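# Switch on the shaker holding four jars

## Task

Four jars already sit on the shaker, whose timer is set for 20 seconds; turn the shaker on so it runs, and leave it in that state after the robot lets go.

## Robot and tools

Robot: two six-joint arms with parallel grippers, left_arm and right_arm. All positions are in the scene frame: origin at table-top height midway between the nominal bases, +x out over the table, +z up, left_arm on the +y side (this is not the left side of any image). Calibrated bases: left_arm at (-0.043, +0.325, 0) m, quat_wxyz (+1.000, 0, 0, -0.030); right_arm at (+0.039, -0.238, 0) m, quat_wxyz (+1.000, 0, 0, -0.007). Reported hand positions and orientations can be off by a few cm, more when reaching far.

Row layout (used by execute_actions and move): one flat list of 14 numbers covering both arms, always all 14 even if one arm stays still. The first 7 are left_arm, the last 7 are right_arm. Within each arm the order is: shoulder, elbow, waist, wrist pitch, wrist yaw, wrist roll (absolute target angles in radians, the same convention as the Joint positions line), then gripper opening on a -1 (closed) to +1 (fully open) scale. The elbow's sign is flipped on both arms, everywhere: sent values, results and refusals. Usable ranges in the numbers you send: shoulder 0.000 to 3.142, elbow -3.142 to 0.000, waist -2.618 to 3.054, wrist pitch -1.571 to 1.571, wrist yaw -1.571 to 1.571, wrist roll -2.094 to 2.094. True ends may differ by up to 0.059 rad; targets well outside get refused or clipped, and a 'joint sent to its limit' line can appear. To keep a joint or a gripper as it is, resend its current Joint targets angle or its current opening command; writing 0 for an opening is itself a command (half open).

execute_actions(actions, cameras): actions is a list of actions; each action is up to 15 rows, one row per 1/30 s step, and a short action repeats its final row to fill 15 steps. Each step a joint can only lead its measured angle by 0.339 rad (waist, shoulder, elbow) or 2.2 rad (wrist joints), and targets that would move a gripper more than 200 mm at once are scaled back, so large changes need several actions. An empty actions list returns state plus all camera images and the scene number. cameras takes names from cam_high, cam_low, cam_over, cam_left_wrist, cam_right_wrist, ["all"], or []; an unknown name invalidates the call.

move(target, speed, blend, opening_speed, grip_force, blocking, cameras): target is one 14-number row or a list of up to 15 rows, all absolute joint angles; joints interpolate together, so grippers follow curves, and nothing avoids obstacles or the other arm. speed is the top rad/s for the joint with the longest travel (0.01 to 12.57, default 0.5), one value or one per target. blend (rad) rounds corners at intermediate targets; 0 means stop at each. opening_speed is how fast the commanded opening changes, per second on the -1..+1 scale, at least 0.2. grip_force is the per-pad force limit in newtons, 10 to 50, one value or one per arm; it persists, and low values close slowly. blocking=false returns after about 0.5 s while motion continues; a new move then replaces it. The extra 'move:' line reports done, off_target (rested more than 0.035 rad away), moving, held or fault, plus limits=held if steps were withheld. done does not mean nothing was touched.

wait(seconds 0 to 10, cameras): lets time run with last commands held; returns early if a running move ends. stop(cameras): brakes the running move, needing some travel. zoom_image(camera, region [x0,y0,x1,y1] pixels from top-left, at most 504 by 504): enlarges part of that camera's newest image; all images are 672x504. finished_scene(scene): ends the scene irreversibly; call it only once the shaker is running by itself.

Result lines: Joint positions and Joint velocities per arm in the row order above, followed by finger-pad gap (m; 0.094 fully open). Joint targets shows where joints are currently driven. end_effector_position is the point between the pads, about 1 cm behind the fingertips; fingers point along gripper +z and close along y. grip_measured is opening on the command scale; grip_effort_nm is motor effort (negative closes), not pad force. Joint torques include gravity, have offsets and noise, and joints 1 to 3 wrap at ±28 N m. 'joint command not followed' means the clearance check altered that arm's targets; it does not keep the two grippers apart. MOTOR HOT appears at 75 °C; at 90 °C the arm folds and idles for the rest of the scene.

Cautions: press the shaker's control gently and slowly; the harder or faster the contact, or the deeper the target past it, the greater the force. Do not knock jars or let anything fall off the table. Keep arms clear of each other and keep wrist-camera cables off objects. Avoid long stretched-out holds and pushing against unreachable poses (heat), and avoid fault stops. Time spent writing also passes in the scene.

Each tool is called after "Emit:" by a JSON object that holds its "fn" and its "kwargs", one argument or row to a line.

## Session

Emit:
{"fn": "execute_actions", "kwargs": {
  "actions": []
}}

Scene clock: 0.00 s.
left_arm: end_effector_position=(+0.2549, +0.2990, +0.1664) grip_measured=+1.000 grip_effort_nm=n/a end_effector_quat_wxyz=(+0.456, -0.262, +0.835, -0.163) | right_arm: end_effector_position=(+0.2540, -0.0428, +0.2162) grip_measured=+1.000 grip_effort_nm=n/a end_effector_quat_wxyz=(+0.535, -0.119, +0.792, +0.269)
Joint names: [shoulder, elbow, waist, wrist pitch, wrist yaw, wrist roll]
Joint positions: left_arm=[0.806 -0.543 -0.075 -0.298 -0.079 -0.698 0.094] | right_arm=[0.614 -0.46 0.916 -0.145 0.276 0.401 0.094]
Joint velocities: within noise
Joint torques (N m): no reading
Heat: left arm: 27 °C; right arm: 34 °C.
Joint targets: left_arm=[0.804 -0.554 -0.075 -0.295 -0.080 -0.697] | right_arm=[0.614 -0.467 0.916 -0.150 0.276 0.401]
Tool commands: left_gripper/opening=+1.0 right_gripper/opening=+1.0

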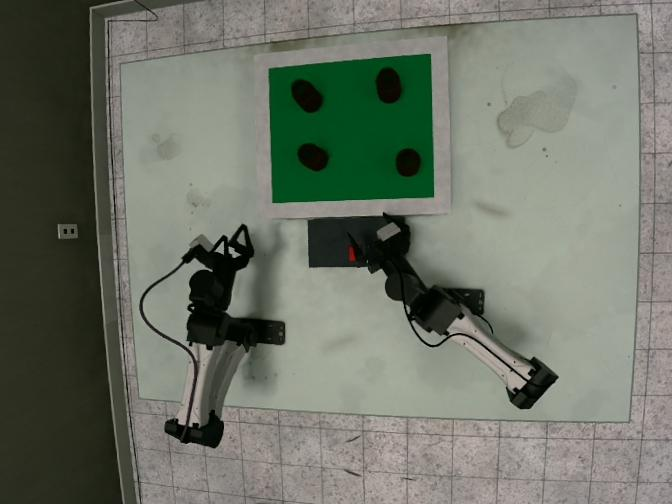

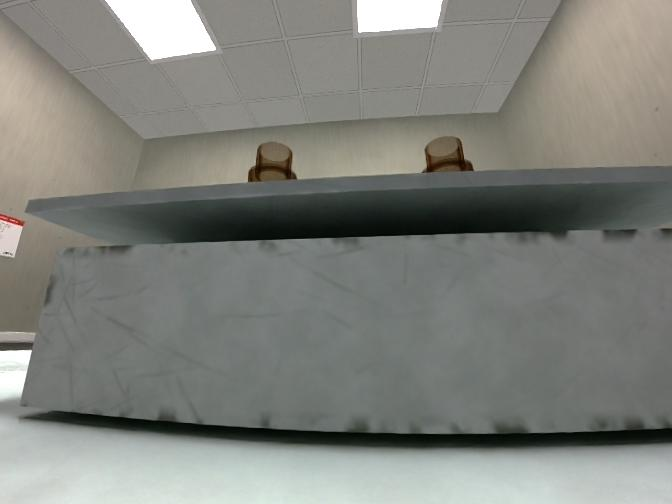

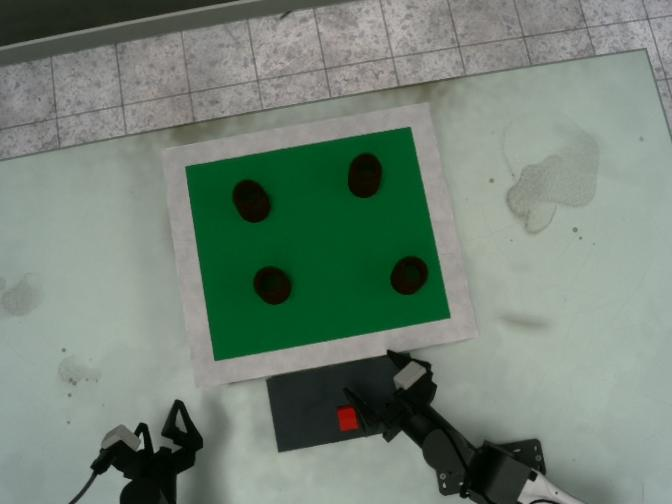

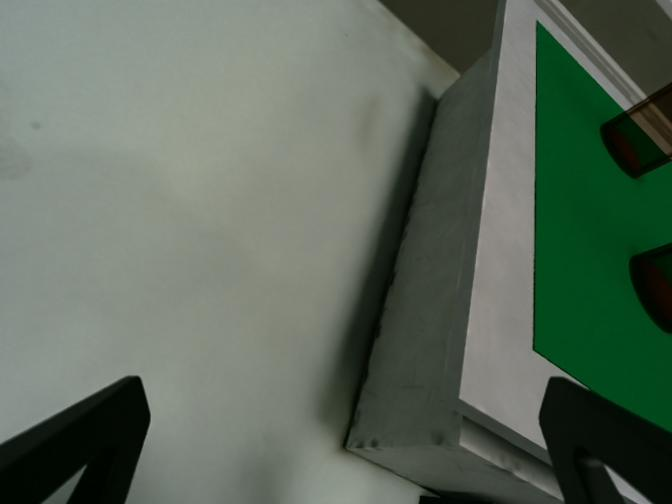

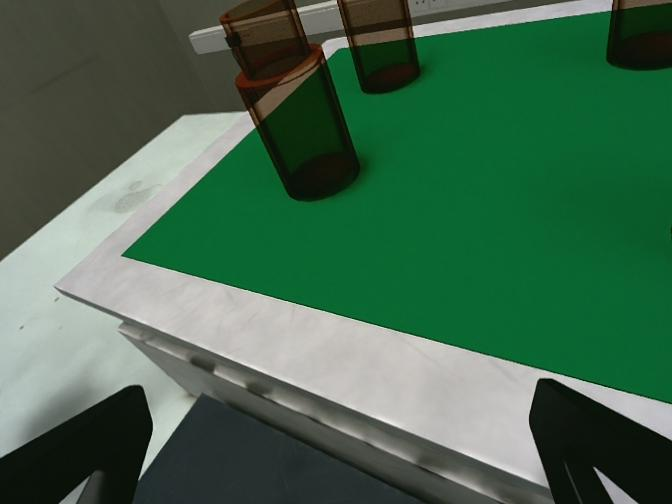

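Emit:
{"fn": "zoom_image", "kwargs": {
  "camera": "cam_over",
  "region": [250, 340, 450, 490]
}}

Emit:
{"fn": "zoom_image", "kwargs": {
  "camera": "cam_high",
  "region": [290, 200, 430, 290]
}}

Scaled by 2.520.

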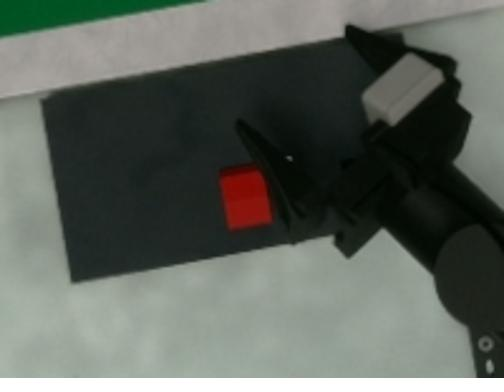

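Scaled by 3.600.

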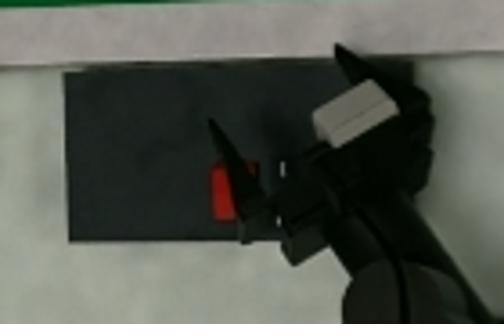

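Emit:
{"fn": "move", "kwargs": {
  "target": [0.804, -0.554, -0.075, -0.295, -0.080, -0.697, 1.0, 0.6, -0.7, 0.98, -0.9, 0, 0, 1.0],
  "cameras": ["all"],
  "speed": 0.8
}}

Scene clock: 26.30 s.
left_arm: end_effector_position=(+0.2549, +0.2990, +0.1664) grip_measured=+1.000 grip_effort_nm=0.00 end_effector_quat_wxyz=(+0.456, -0.262, +0.835, -0.163) | right_arm: end_effector_position=(+0.1637, -0.0653, +0.1580) grip_measured=+1.000 grip_effort_nm=0.01 end_effector_quat_wxyz=(+0.328, -0.424, +0.828, +0.163)
Joint names: [shoulder, elbow, waist, wrist pitch, wrist yaw, wrist roll]
Joint positions: left_arm=[0.806 -0.543 -0.075 -0.298 -0.079 -0.698 0.094] | right_arm=[0.607 -0.67 0.975 -0.885 0.018 0.009 0.094]
Joint torques (N m): left_arm=[-1.51 -10.03 -0.14 2.01 -0.05 0.05] | right_arm=[0.2 -11.17 0.54 1.88 -0.12 -0.11]
Heat: left arm: 33 °C; right arm: 41 °C.
Joint targets: left_arm=[0.804 -0.554 -0.075 -0.295 -0.080 -0.697] | right_arm=[0.600 -0.700 0.980 -0.900 0.000 0.000]
move: done

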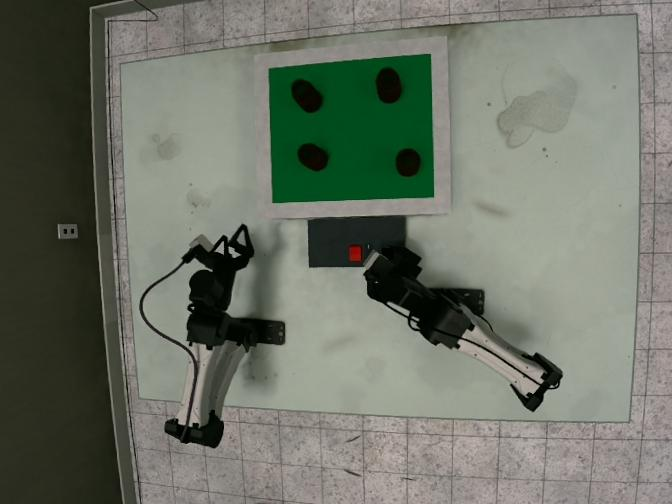

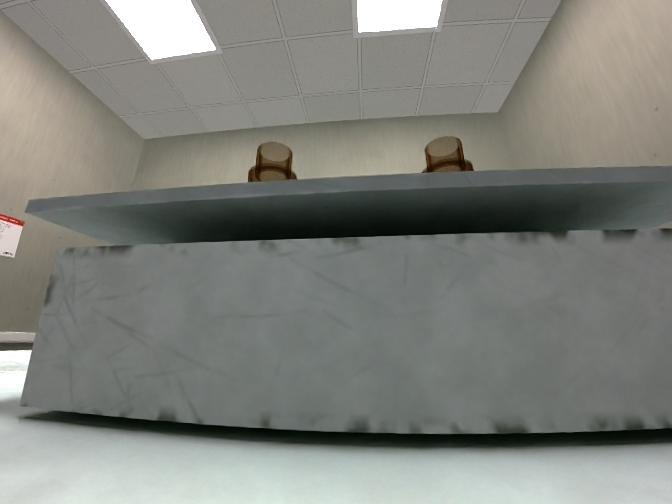

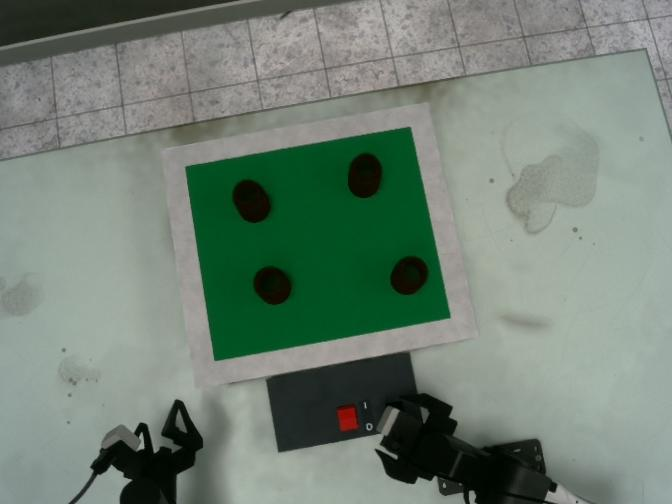

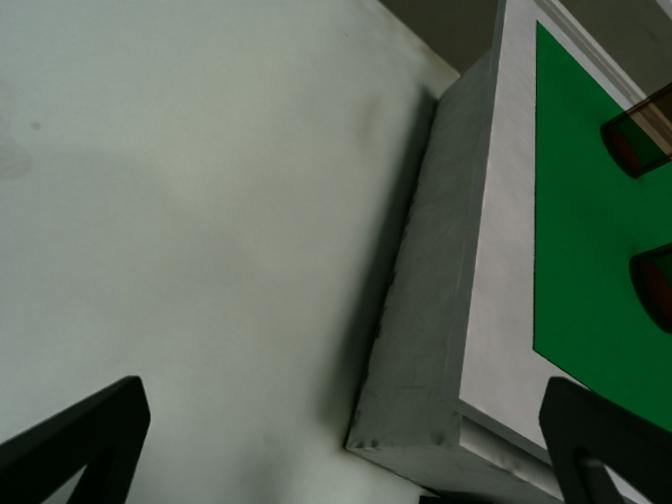

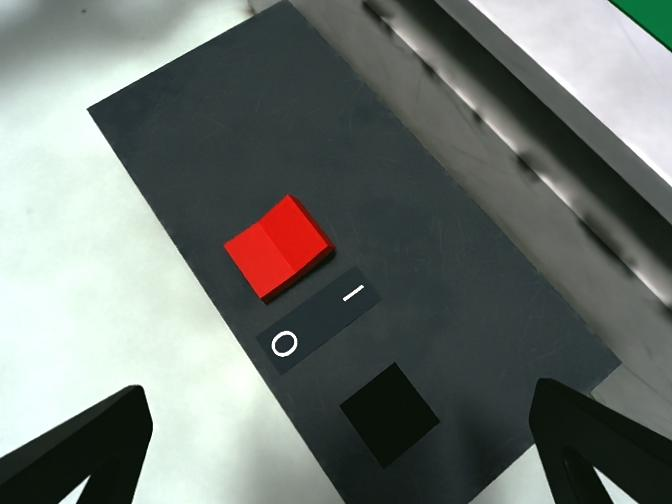

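Emit:
{"fn": "zoom_image", "kwargs": {
  "camera": "cam_right_wrist",
  "region": [200, 170, 460, 480]
}}

Scaled by 1.626.

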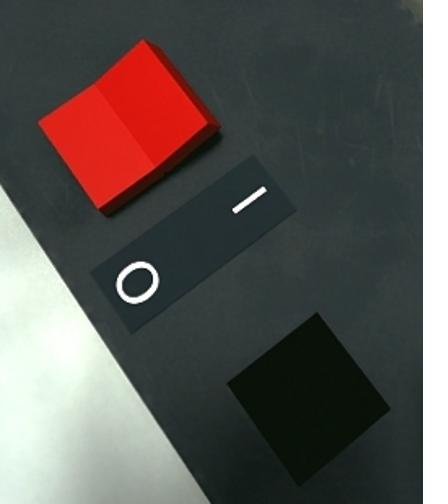

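Emit:
{"fn": "move", "kwargs": {
  "target": [0.804, -0.554, -0.075, -0.295, -0.080, -0.697, 1.0, 1.547, -1.383, 1.177, -1.136, 0, 0, -0.96],
  "cameras": ["cam_high", "cam_over", "cam_right_wrist"],
  "speed": 0.8
}}

Scene clock: 55.00 s.
left_arm: end_effector_position=(+0.2549, +0.2990, +0.1664) grip_measured=+1.000 grip_effort_nm=0.00 end_effector_quat_wxyz=(+0.456, -0.262, +0.835, -0.163) | right_arm: end_effector_position=(+0.1727, +0.0618, +0.1527) grip_measured=-0.954 grip_effort_nm=-0.30 end_effector_quat_wxyz=(+0.115, -0.539, +0.832, +0.067)
Joint names: [shoulder, elbow, waist, wrist pitch, wrist yaw, wrist roll]
Joint positions: left_arm=[0.806 -0.543 -0.075 -0.298 -0.079 -0.698 0.094] | right_arm=[1.536 -1.354 1.173 -1.122 0.015 0.008 0.002]
Joint torques (N m): left_arm=[-1.54 -10.06 -0.18 2.01 -0.06 0.05] | right_arm=[-5.49 -10.56 0.39 0.84 -0.15 -0.14]
Heat: left arm: 37 °C; right arm: 40 °C.
Joint targets: left_arm=[0.804 -0.554 -0.075 -0.295 -0.080 -0.697] | right_arm=[1.547 -1.383 1.177 -1.136 0.000 0.000]
move: done
Images, in order (width x height): cam_high 672x504, cam_over 672x504, cam_right_wrist 672x504.

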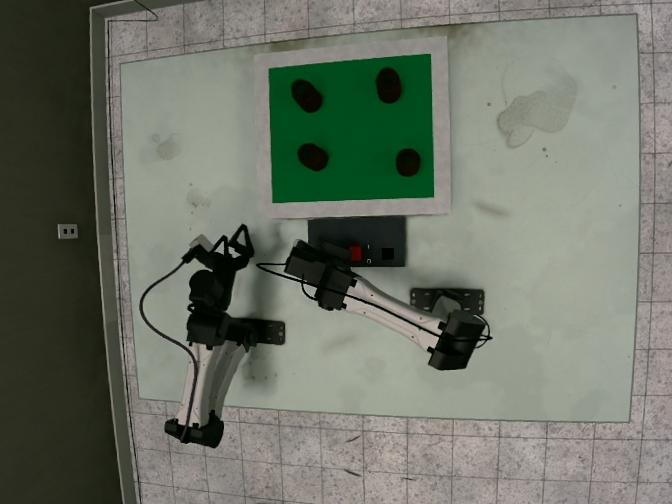

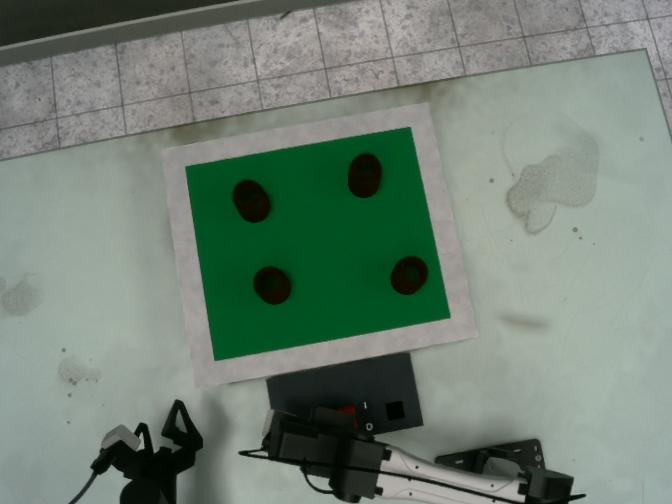

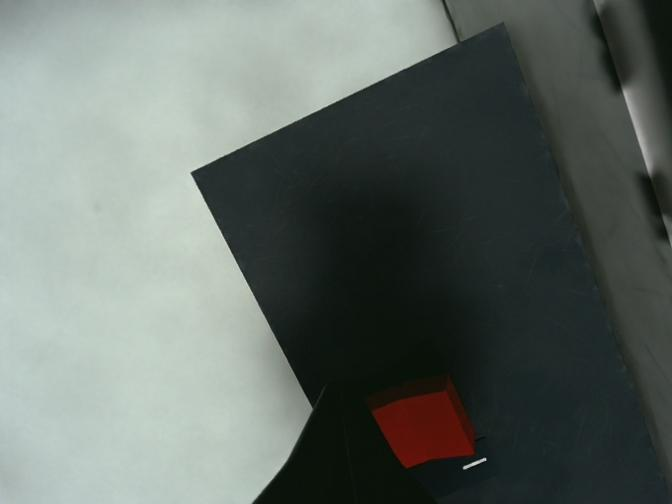

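Emit:
{"fn": "zoom_image", "kwargs": {
  "camera": "cam_right_wrist",
  "region": [260, 340, 520, 504]
}}

Emit:
{"fn": "zoom_image", "kwargs": {
  "camera": "cam_high",
  "region": [290, 200, 430, 290]
}}

Scaled by 1.938.

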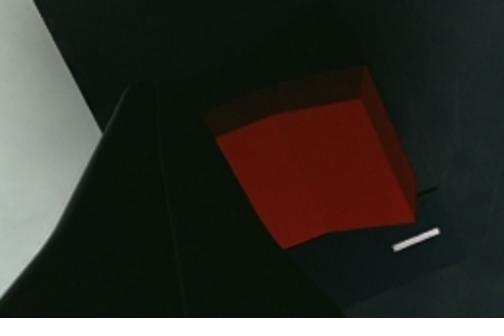

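Scaled by 3.600.

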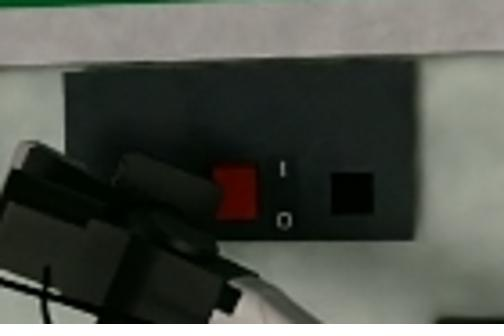

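Emit:
{"fn": "move", "kwargs": {
  "target": [0.804, -0.554, -0.075, -0.295, -0.080, -0.697, 1.0, 1.452, -1.255, 1.037, -1.15, 0, 0, -0.96],
  "cameras": ["cam_high", "cam_over", "cam_right_wrist"],
  "speed": 0.5
}}

Emit:
{"fn": "zoom_image", "kwargs": {
  "camera": "cam_right_wrist",
  "region": [220, 300, 480, 504]
}}

Scene clock: 86.10 s.
left_arm: end_effector_position=(+0.2549, +0.2990, +0.1664) grip_measured=+1.000 grip_effort_nm=0.00 end_effector_quat_wxyz=(+0.456, -0.262, +0.835, -0.163) | right_arm: end_effector_position=(+0.1976, +0.0195, +0.1433) grip_measured=-0.954 grip_effort_nm=-0.30 end_effector_quat_wxyz=(+0.101, -0.484, +0.868, +0.050)
Joint names: [shoulder, elbow, waist, wrist pitch, wrist yaw, wrist roll]
Joint positions: left_arm=[0.806 -0.543 -0.075 -0.298 -0.079 -0.698 0.094] | right_arm=[1.476 -1.27 1.04 -1.141 0.013 0.008 0.002]
Joint torques (N m): left_arm=[-1.52 -10.04 -0.17 2.02 -0.06 0.06] | right_arm=[-7.69 -6.32 -0.25 0.82 -0.11 -0.13]
Heat: left arm: 39 °C; right arm: 37 °C.
Joint targets: left_arm=[0.804 -0.554 -0.075 -0.295 -0.080 -0.697] | right_arm=[1.452 -1.255 1.037 -1.150 0.000 0.000]
move: done
Images, in order (width x height): cam_high 672x504, cam_over 672x504, cam_right_wrist 672x504.

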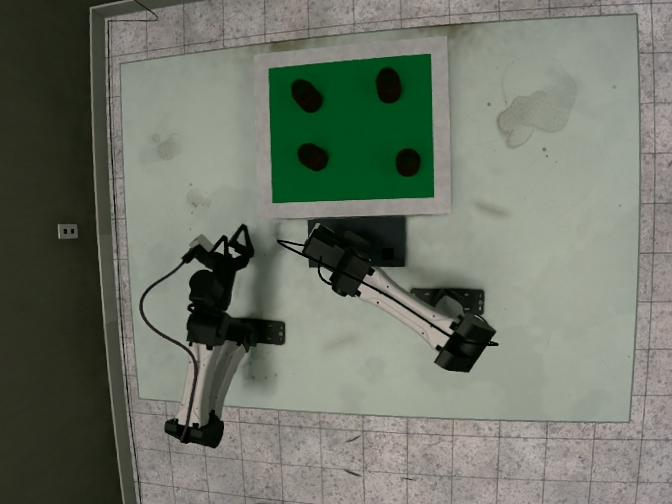

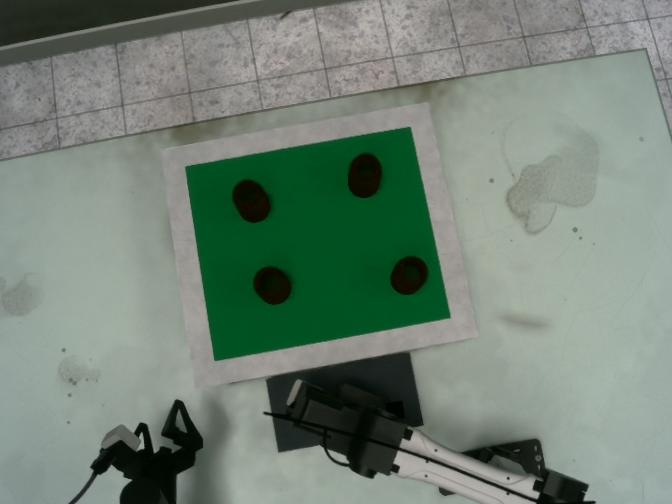

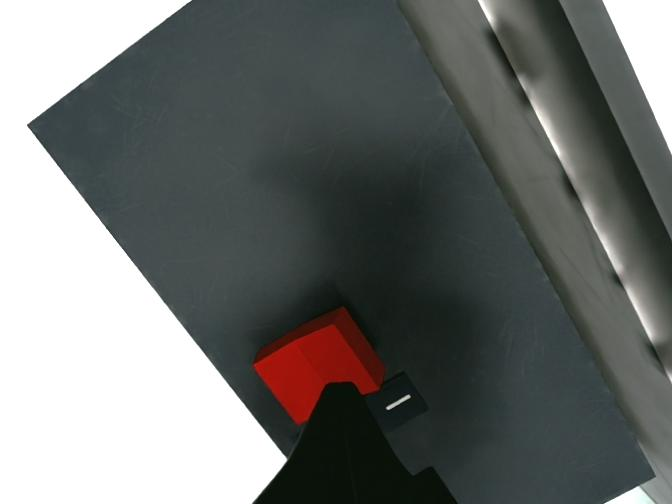

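Scaled by 1.938.

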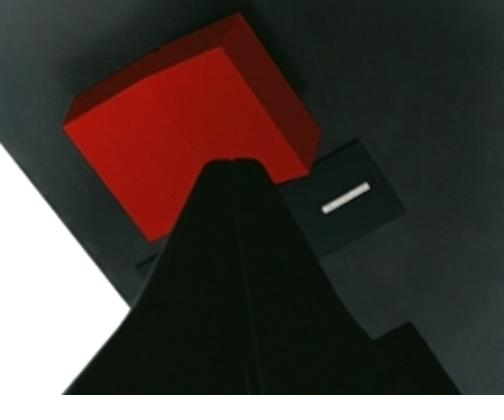

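Emit:
{"fn": "move", "kwargs": {
  "target": [0.804, -0.554, -0.075, -0.295, -0.080, -0.697, 1.0, 1.383, -1.13, 1.031, -1.10, 0, 0, -0.96],
  "cameras": ["cam_right_wrist"],
  "speed": 0.3
}}

Emit:
{"fn": "zoom_image", "kwargs": {
  "camera": "cam_right_wrist",
  "region": [220, 300, 480, 504]
}}

Scene clock: 124.43 s.
left_arm: end_effector_position=(+0.2549, +0.2990, +0.1664) grip_measured=+1.000 grip_effort_nm=0.00 end_effector_quat_wxyz=(+0.456, -0.262, +0.835, -0.163) | right_arm: end_effector_position=(+0.1856, -0.0025, +0.1252) grip_measured=-0.954 grip_effort_nm=-0.30 end_effector_quat_wxyz=(+0.088, -0.483, +0.870, +0.043)
Joint names: [shoulder, elbow, waist, wrist pitch, wrist yaw, wrist roll]
Joint positions: left_arm=[0.806 -0.543 -0.075 -0.298 -0.079 -0.698 0.094] | right_arm=[1.407 -1.145 1.037 -1.114 0.013 0.008 0.002]
Joint torques (N m): left_arm=[-1.52 -10.02 -0.17 2.02 -0.06 0.05] | right_arm=[-6.94 -6.39 -0.44 1.06 -0.11 -0.14]
Heat: left arm: 40 °C; right arm: 34 °C.
Joint targets: left_arm=[0.804 -0.554 -0.075 -0.295 -0.080 -0.697] | right_arm=[1.383 -1.130 1.031 -1.100 0.000 0.000]
move: done
Images, in order (width x height): cam_right_wrist 672x504.

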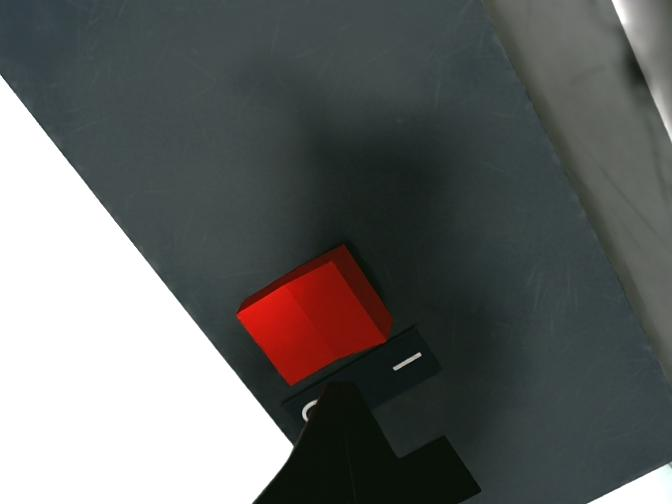

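Scaled by 1.938.

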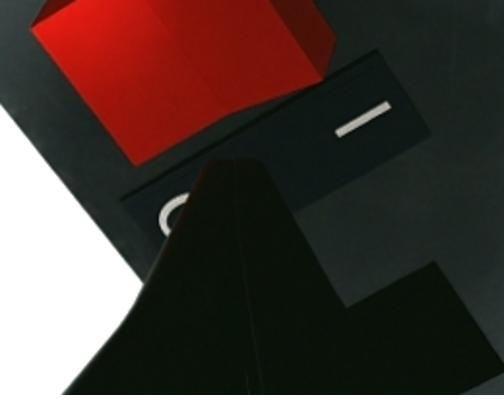

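Emit:
{"fn": "move", "kwargs": {
  "target": [0.804, -0.554, -0.075, -0.295, -0.080, -0.697, 1.0, 1.440, -1.078, 1.028, -1.02, 0, 0, -0.96],
  "cameras": ["cam_right_wrist"],
  "speed": 0.15
}}

Emit:
{"fn": "zoom_image", "kwargs": {
  "camera": "cam_right_wrist",
  "region": [220, 300, 480, 504]
}}

Scene clock: 140.83 s.
left_arm: end_effector_position=(+0.2549, +0.2990, +0.1664) grip_measured=+1.000 grip_effort_nm=0.00 end_effector_quat_wxyz=(+0.456, -0.262, +0.835, -0.163) | right_arm: end_effector_position=(+0.1893, +0.0020, +0.1079) grip_measured=-0.954 grip_effort_nm=-0.30 end_effector_quat_wxyz=(+0.091, -0.482, +0.870, +0.044)
Joint names: [shoulder, elbow, waist, wrist pitch, wrist yaw, wrist roll]
Joint positions: left_arm=[0.806 -0.543 -0.075 -0.298 -0.079 -0.698 0.094] | right_arm=[1.427 -1.092 1.033 -1.034 0.013 0.008 0.002]
Joint torques (N m): left_arm=[-1.57 -10.06 -0.18 2.02 -0.06 0.05] | right_arm=[-4.14 -6.38 -0.44 1.09 -0.13 -0.16]
Heat: left arm: 41 °C; right arm: 34 °C.
Joint targets: left_arm=[0.804 -0.554 -0.075 -0.295 -0.080 -0.697] | right_arm=[1.440 -1.078 1.028 -1.020 0.000 0.000]
move: done
Images, in order (width x height): cam_right_wrist 672x504.

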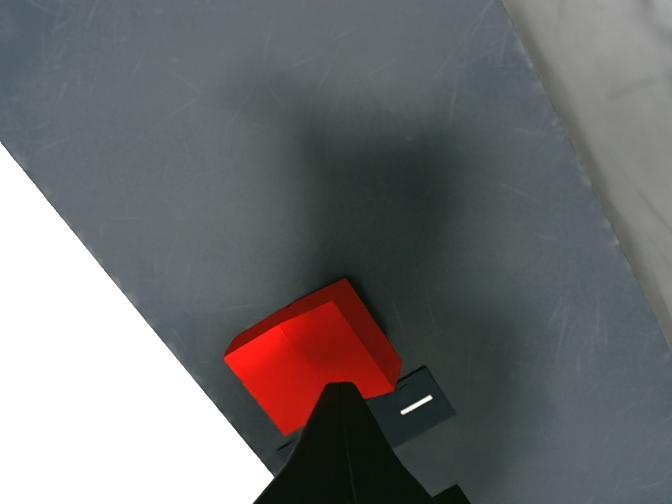

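Scaled by 1.938.

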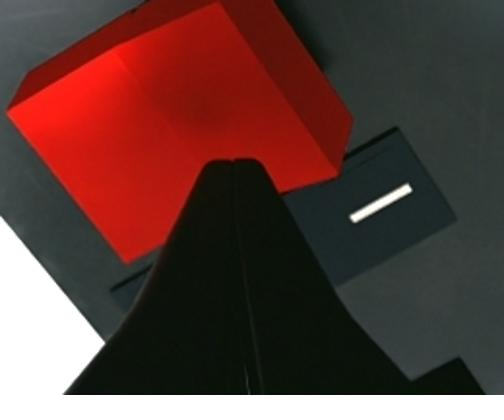

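Emit:
{"fn": "move", "kwargs": {
  "target": [0.804, -0.554, -0.075, -0.295, -0.080, -0.697, 1.0, 1.448, -1.045, 1.028, -0.979, 0, 0, -0.96],
  "cameras": ["cam_right_wrist"],
  "speed": 0.1
}}

Emit:
{"fn": "zoom_image", "kwargs": {
  "camera": "cam_right_wrist",
  "region": [220, 300, 480, 504]
}}

Scene clock: 152.80 s.
left_arm: end_effector_position=(+0.2549, +0.2990, +0.1664) grip_measured=+1.000 grip_effort_nm=0.00 end_effector_quat_wxyz=(+0.456, -0.262, +0.835, -0.163) | right_arm: end_effector_position=(+0.1899, +0.0030, +0.0987) grip_measured=-0.954 grip_effort_nm=-0.30 end_effector_quat_wxyz=(+0.092, -0.482, +0.870, +0.045)
Joint names: [shoulder, elbow, waist, wrist pitch, wrist yaw, wrist roll]
Joint positions: left_arm=[0.806 -0.543 -0.075 -0.298 -0.079 -0.698 0.094] | right_arm=[1.433 -1.06 1.033 -0.993 0.013 0.008 0.002]
Joint torques (N m): left_arm=[-1.52 -10.03 -0.2 2.02 -0.06 0.05] | right_arm=[-4.07 -6.28 -0.4 0.97 -0.12 -0.14]
Heat: left arm: 41 °C; right arm: 33 °C.
Joint targets: left_arm=[0.804 -0.554 -0.075 -0.295 -0.080 -0.697] | right_arm=[1.448 -1.045 1.028 -0.979 0.000 0.000]
move: done
Images, in order (width x height): cam_right_wrist 672x504.

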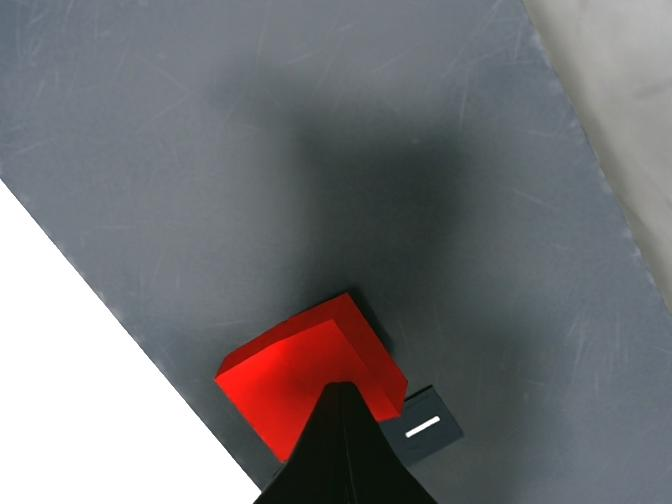

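Scaled by 1.938.

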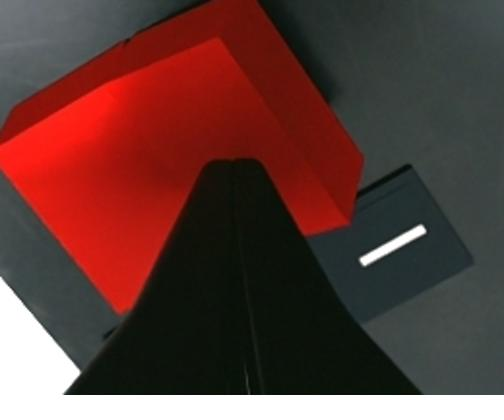

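Emit:
{"fn": "move", "kwargs": {
  "target": [0.804, -0.554, -0.075, -0.295, -0.080, -0.697, 1.0, 1.455, -1.019, 1.028, -0.946, 0, 0, -0.96],
  "cameras": ["cam_right_wrist"],
  "speed": 0.08
}}

Emit:
{"fn": "zoom_image", "kwargs": {
  "camera": "cam_right_wrist",
  "region": [220, 300, 480, 504]
}}

Scene clock: 159.83 s.
left_arm: end_effector_position=(+0.2549, +0.2990, +0.1664) grip_measured=+1.000 grip_effort_nm=0.00 end_effector_quat_wxyz=(+0.456, -0.262, +0.835, -0.163) | right_arm: end_effector_position=(+0.1900, +0.0031, +0.0948) grip_measured=-0.954 grip_effort_nm=-0.30 end_effector_quat_wxyz=(+0.093, -0.482, +0.870, +0.045)
Joint names: [shoulder, elbow, waist, wrist pitch, wrist yaw, wrist roll]
Joint positions: left_arm=[0.806 -0.543 -0.075 -0.298 -0.079 -0.698 0.094] | right_arm=[1.433 -1.044 1.033 -0.974 0.013 0.008 0.002]
Joint torques (N m): left_arm=[-1.55 -10.04 -0.18 2.02 -0.06 0.06] | right_arm=[-3.47 -5.34 -0.43 1.21 -0.13 -0.14]
Heat: left arm: 42 °C; right arm: 33 °C.
Joint targets: left_arm=[0.804 -0.554 -0.075 -0.295 -0.080 -0.697] | right_arm=[1.455 -1.019 1.028 -0.946 0.000 0.000]
move: done
Images, in order (width x height): cam_right_wrist 672x504.

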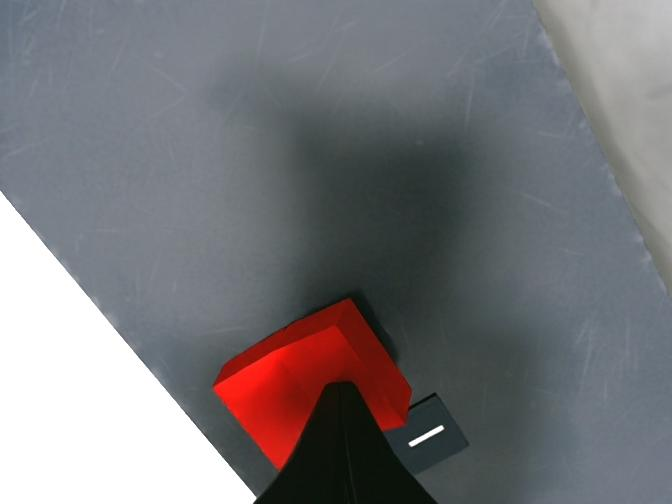

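Scaled by 1.938.

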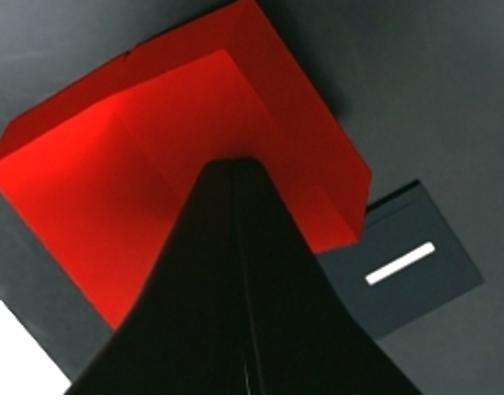

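Emit:
{"fn": "move", "kwargs": {
  "target": [0.804, -0.554, -0.075, -0.295, -0.080, -0.697, 1.0, 1.467, -0.996, 1.028, -0.920, 0, 0, -0.96],
  "cameras": ["cam_right_wrist"],
  "speed": 0.1
}}

Emit:
{"fn": "zoom_image", "kwargs": {
  "camera": "cam_right_wrist",
  "region": [220, 300, 480, 504]
}}

Scene clock: 163.13 s.
left_arm: end_effector_position=(+0.2549, +0.2990, +0.1664) grip_measured=+1.000 grip_effort_nm=-0.01 end_effector_quat_wxyz=(+0.456, -0.262, +0.835, -0.163) | right_arm: end_effector_position=(+0.1921, +0.0050, +0.0924) grip_measured=-0.954 grip_effort_nm=-0.30 end_effector_quat_wxyz=(+0.099, -0.480, +0.870, +0.049)
Joint names: [shoulder, elbow, waist, wrist pitch, wrist yaw, wrist roll]
Joint positions: left_arm=[0.806 -0.543 -0.075 -0.298 -0.079 -0.698 0.094] | right_arm=[1.433 -1.031 1.031 -0.948 0.013 0.008 0.002]
Joint torques (N m): left_arm=[-1.55 -10.06 -0.21 2.02 -0.06 0.05] | right_arm=[-2.5 -4.41 -0.17 1.23 -0.12 -0.14]
Heat: left arm: 42 °C; right arm: 33 °C.
Joint targets: left_arm=[0.804 -0.554 -0.075 -0.295 -0.080 -0.697] | right_arm=[1.467 -0.996 1.028 -0.920 0.000 0.000]
move: done
Images, in order (width x height): cam_right_wrist 672x504.

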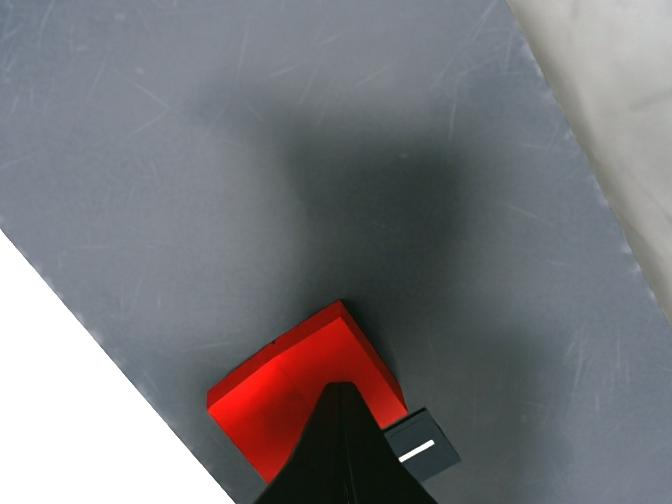

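Scaled by 1.938.

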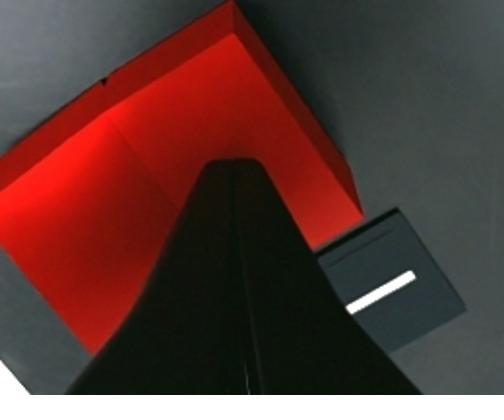

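Emit:
{"fn": "move", "kwargs": {
  "target": [0.804, -0.554, -0.075, -0.295, -0.080, -0.697, 1.0, 1.474, -0.976, 1.028, -0.898, 0, 0, -0.96],
  "cameras": ["cam_right_wrist", "cam_over", "cam_high", "cam_low"],
  "speed": 0.1
}}

Emit:
{"fn": "zoom_image", "kwargs": {
  "camera": "cam_right_wrist",
  "region": [220, 300, 480, 504]
}}

Scene clock: 167.47 s.
left_arm: end_effector_position=(+0.2549, +0.2990, +0.1664) grip_measured=+1.000 grip_effort_nm=0.00 end_effector_quat_wxyz=(+0.456, -0.262, +0.835, -0.163) | right_arm: end_effector_position=(+0.1925, +0.0050, +0.0916) grip_measured=-0.954 grip_effort_nm=-0.30 end_effector_quat_wxyz=(+0.100, -0.480, +0.870, +0.049)
Joint names: [shoulder, elbow, waist, wrist pitch, wrist yaw, wrist roll]
Joint positions: left_arm=[0.806 -0.543 -0.075 -0.298 -0.079 -0.698 0.094] | right_arm=[1.433 -1.028 1.03 -0.943 0.013 0.008 0.002]
Joint torques (N m): left_arm=[-1.52 -10.03 -0.18 2.02 -0.05 0.05] | right_arm=[-1.94 -2.8 -0.03 1.44 -0.13 -0.14]
Heat: left arm: 42 °C; right arm: 33 °C.
Joint targets: left_arm=[0.804 -0.554 -0.075 -0.295 -0.080 -0.697] | right_arm=[1.474 -0.976 1.028 -0.898 0.000 0.000]
move: off_target (right_arm); right_arm: the elbow is farthest, 0.052 rad from its target
Images, in order (width x height): cam_high 672x504, cam_low 672x504, cam_over 672x504, cam_right_wrist 672x504.

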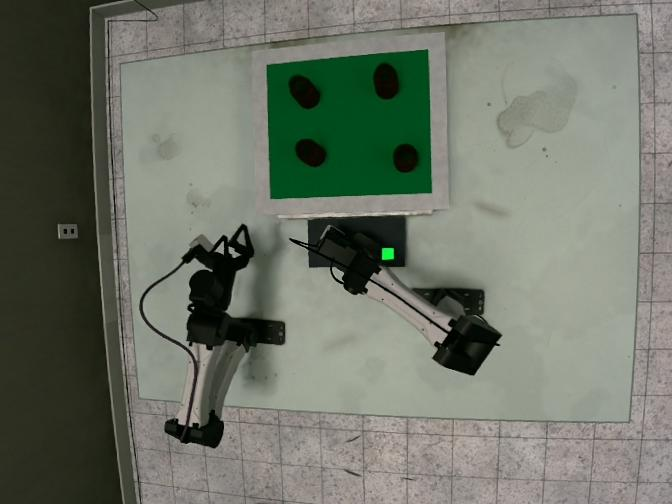

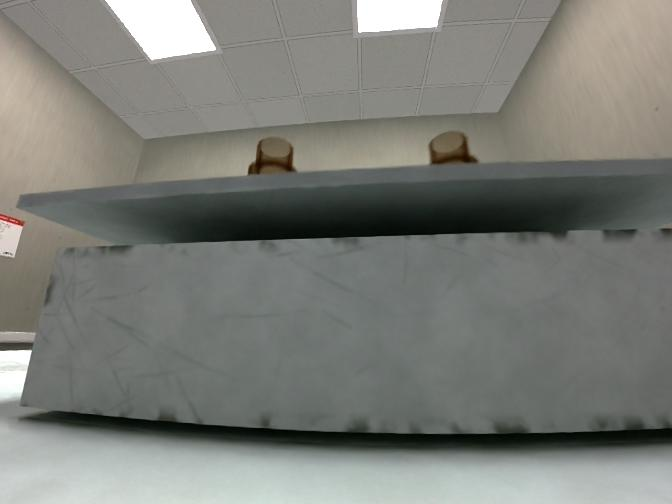

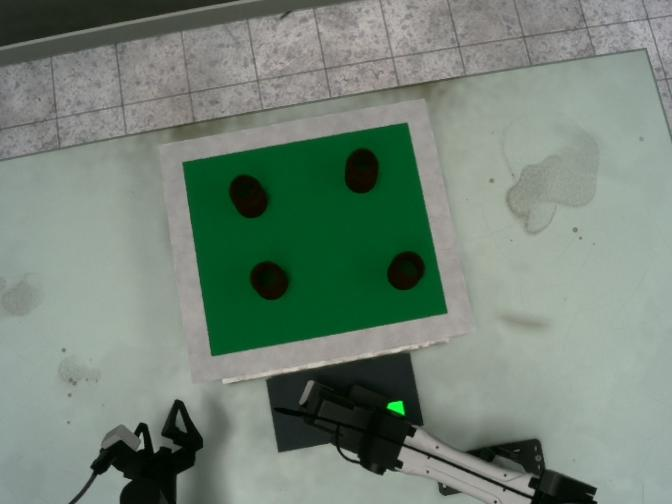

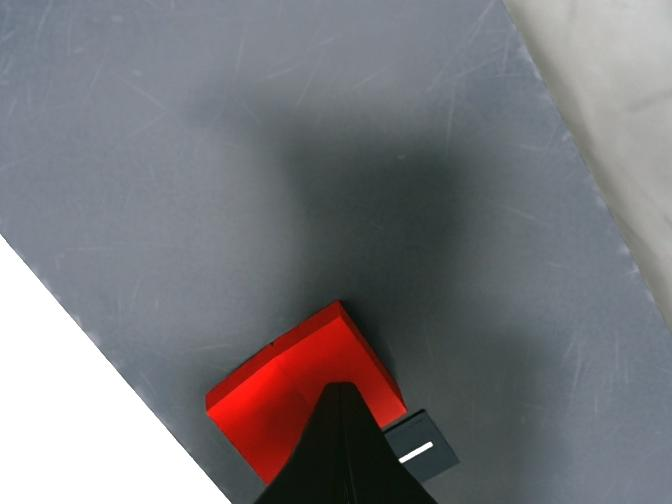

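Scaled by 1.938.

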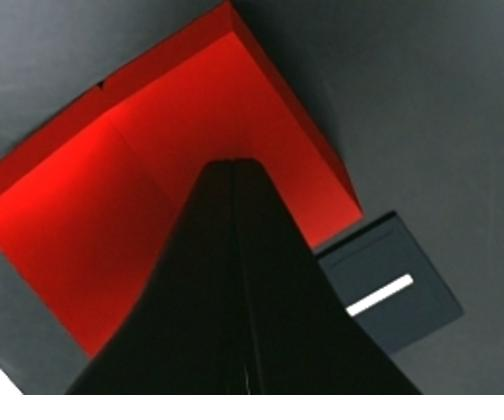

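Emit:
{"fn": "move", "kwargs": {
  "target": [
    [0.804, -0.554, -0.075, -0.295, -0.080, -0.697, 1.0, 1.383, -1.13, 1.031, -1.10, 0, 0, -0.96],
    [0.804, -0.554, -0.075, -0.295, -0.080, -0.697, 1.0, 1.0, -0.92, 1.0, -0.95, 0, 0, -0.96]
  ],
  "cameras": ["cam_over", "cam_high", "cam_low"],
  "speed": [0.25, 0.6],
  "blend": 0.05
}}

Scene clock: 173.73 s.
left_arm: end_effector_position=(+0.2549, +0.2990, +0.1664) grip_measured=+1.000 grip_effort_nm=-0.01 end_effector_quat_wxyz=(+0.456, -0.262, +0.835, -0.163) | right_arm: end_effector_position=(+0.1804, -0.0262, +0.1664) grip_measured=-0.954 grip_effort_nm=-0.30 end_effector_quat_wxyz=(+0.237, -0.454, +0.850, +0.122)
Joint names: [shoulder, elbow, waist, wrist pitch, wrist yaw, wrist roll]
Joint positions: left_arm=[0.806 -0.543 -0.075 -0.298 -0.079 -0.698 0.094] | right_arm=[1.006 -0.936 1.006 -0.962 0.013 0.008 0.002]
Joint torques (N m): left_arm=[-1.51 -10.03 -0.18 2.02 -0.05 0.06] | right_arm=[-2.4 -6.71 -0.4 1.7 -0.12 -0.14]
Heat: left arm: 42 °C; right arm: 34 °C.
Joint targets: left_arm=[0.804 -0.554 -0.075 -0.295 -0.080 -0.697] | right_arm=[1.000 -0.920 1.000 -0.950 0.000 0.000]
move: done
Images, in order (width x height): cam_high 672x504, cam_low 672x504, cam_over 672x504.

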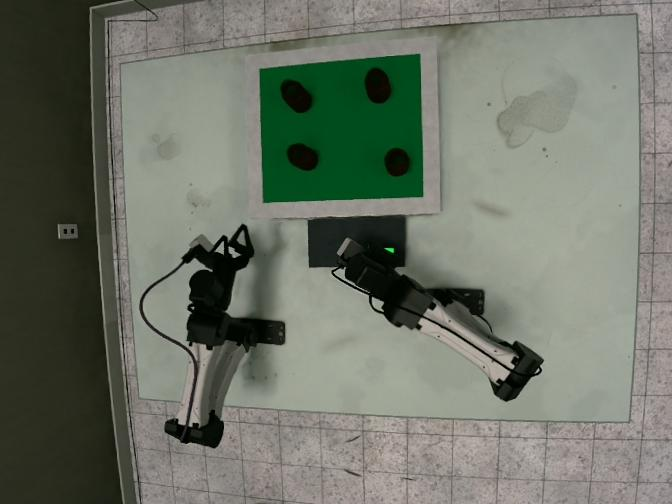

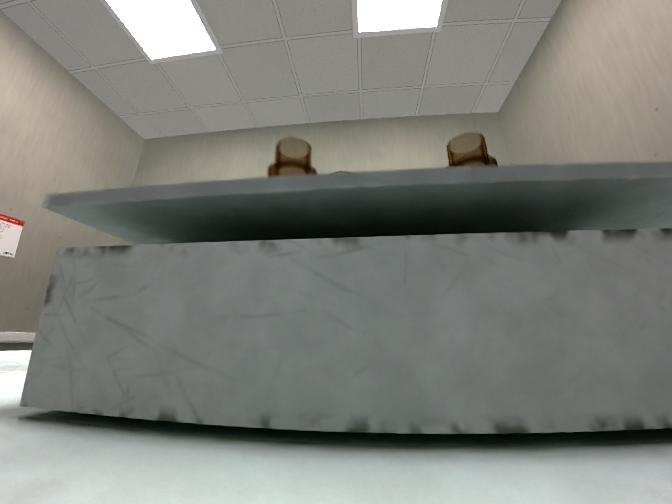

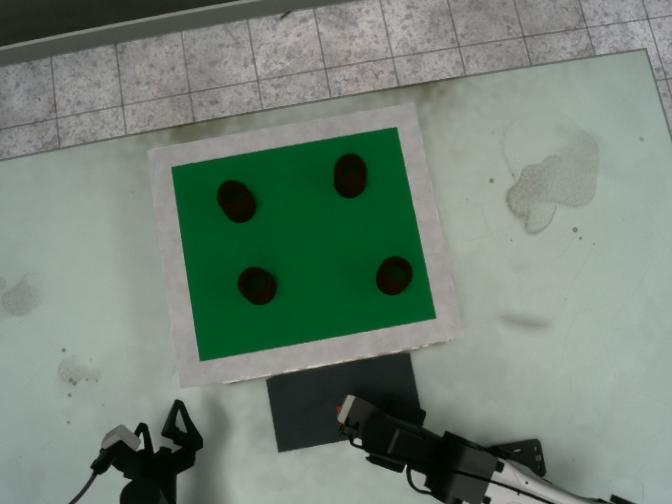

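Emit:
{"fn": "wait", "kwargs": {
  "seconds": 5,
  "cameras": ["cam_over", "cam_high"]
}}

Scene clock: 180.10 s.
left_arm: end_effector_position=(+0.2549, +0.2990, +0.1664) grip_measured=+1.000 grip_effort_nm=0.00 end_effector_quat_wxyz=(+0.456, -0.262, +0.835, -0.163) | right_arm: end_effector_position=(+0.1804, -0.0261, +0.1664) grip_measured=-0.954 grip_effort_nm=-0.30 end_effector_quat_wxyz=(+0.237, -0.454, +0.850, +0.122)
Joint names: [shoulder, elbow, waist, wrist pitch, wrist yaw, wrist roll]
Joint positions: left_arm=[0.806 -0.543 -0.075 -0.298 -0.079 -0.698 0.094] | right_arm=[1.006 -0.936 1.006 -0.962 0.013 0.008 0.002]
Joint torques (N m): left_arm=[-1.51 -10.07 -0.18 2.02 -0.05 0.06] | right_arm=[-2.45 -6.71 -0.4 1.76 -0.12 -0.14]
Heat: left arm: 42 °C; right arm: 34 °C.
Joint targets: left_arm=[0.804 -0.554 -0.075 -0.295 -0.080 -0.697] | right_arm=[1.000 -0.920 1.000 -0.950 0.000 0.000]
Tool commands: left_gripper/opening=+1.0 right_gripper/opening=-0.96
wait: 5.00 s; at rest from the start
Images, in order (width x height): cam_high 672x504, cam_over 672x504.

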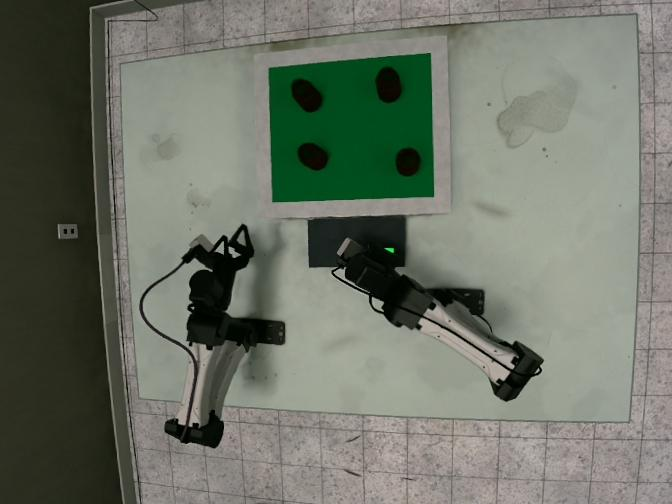

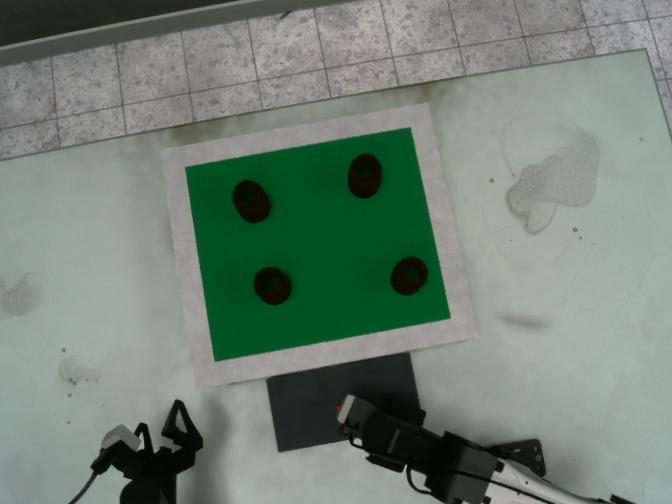

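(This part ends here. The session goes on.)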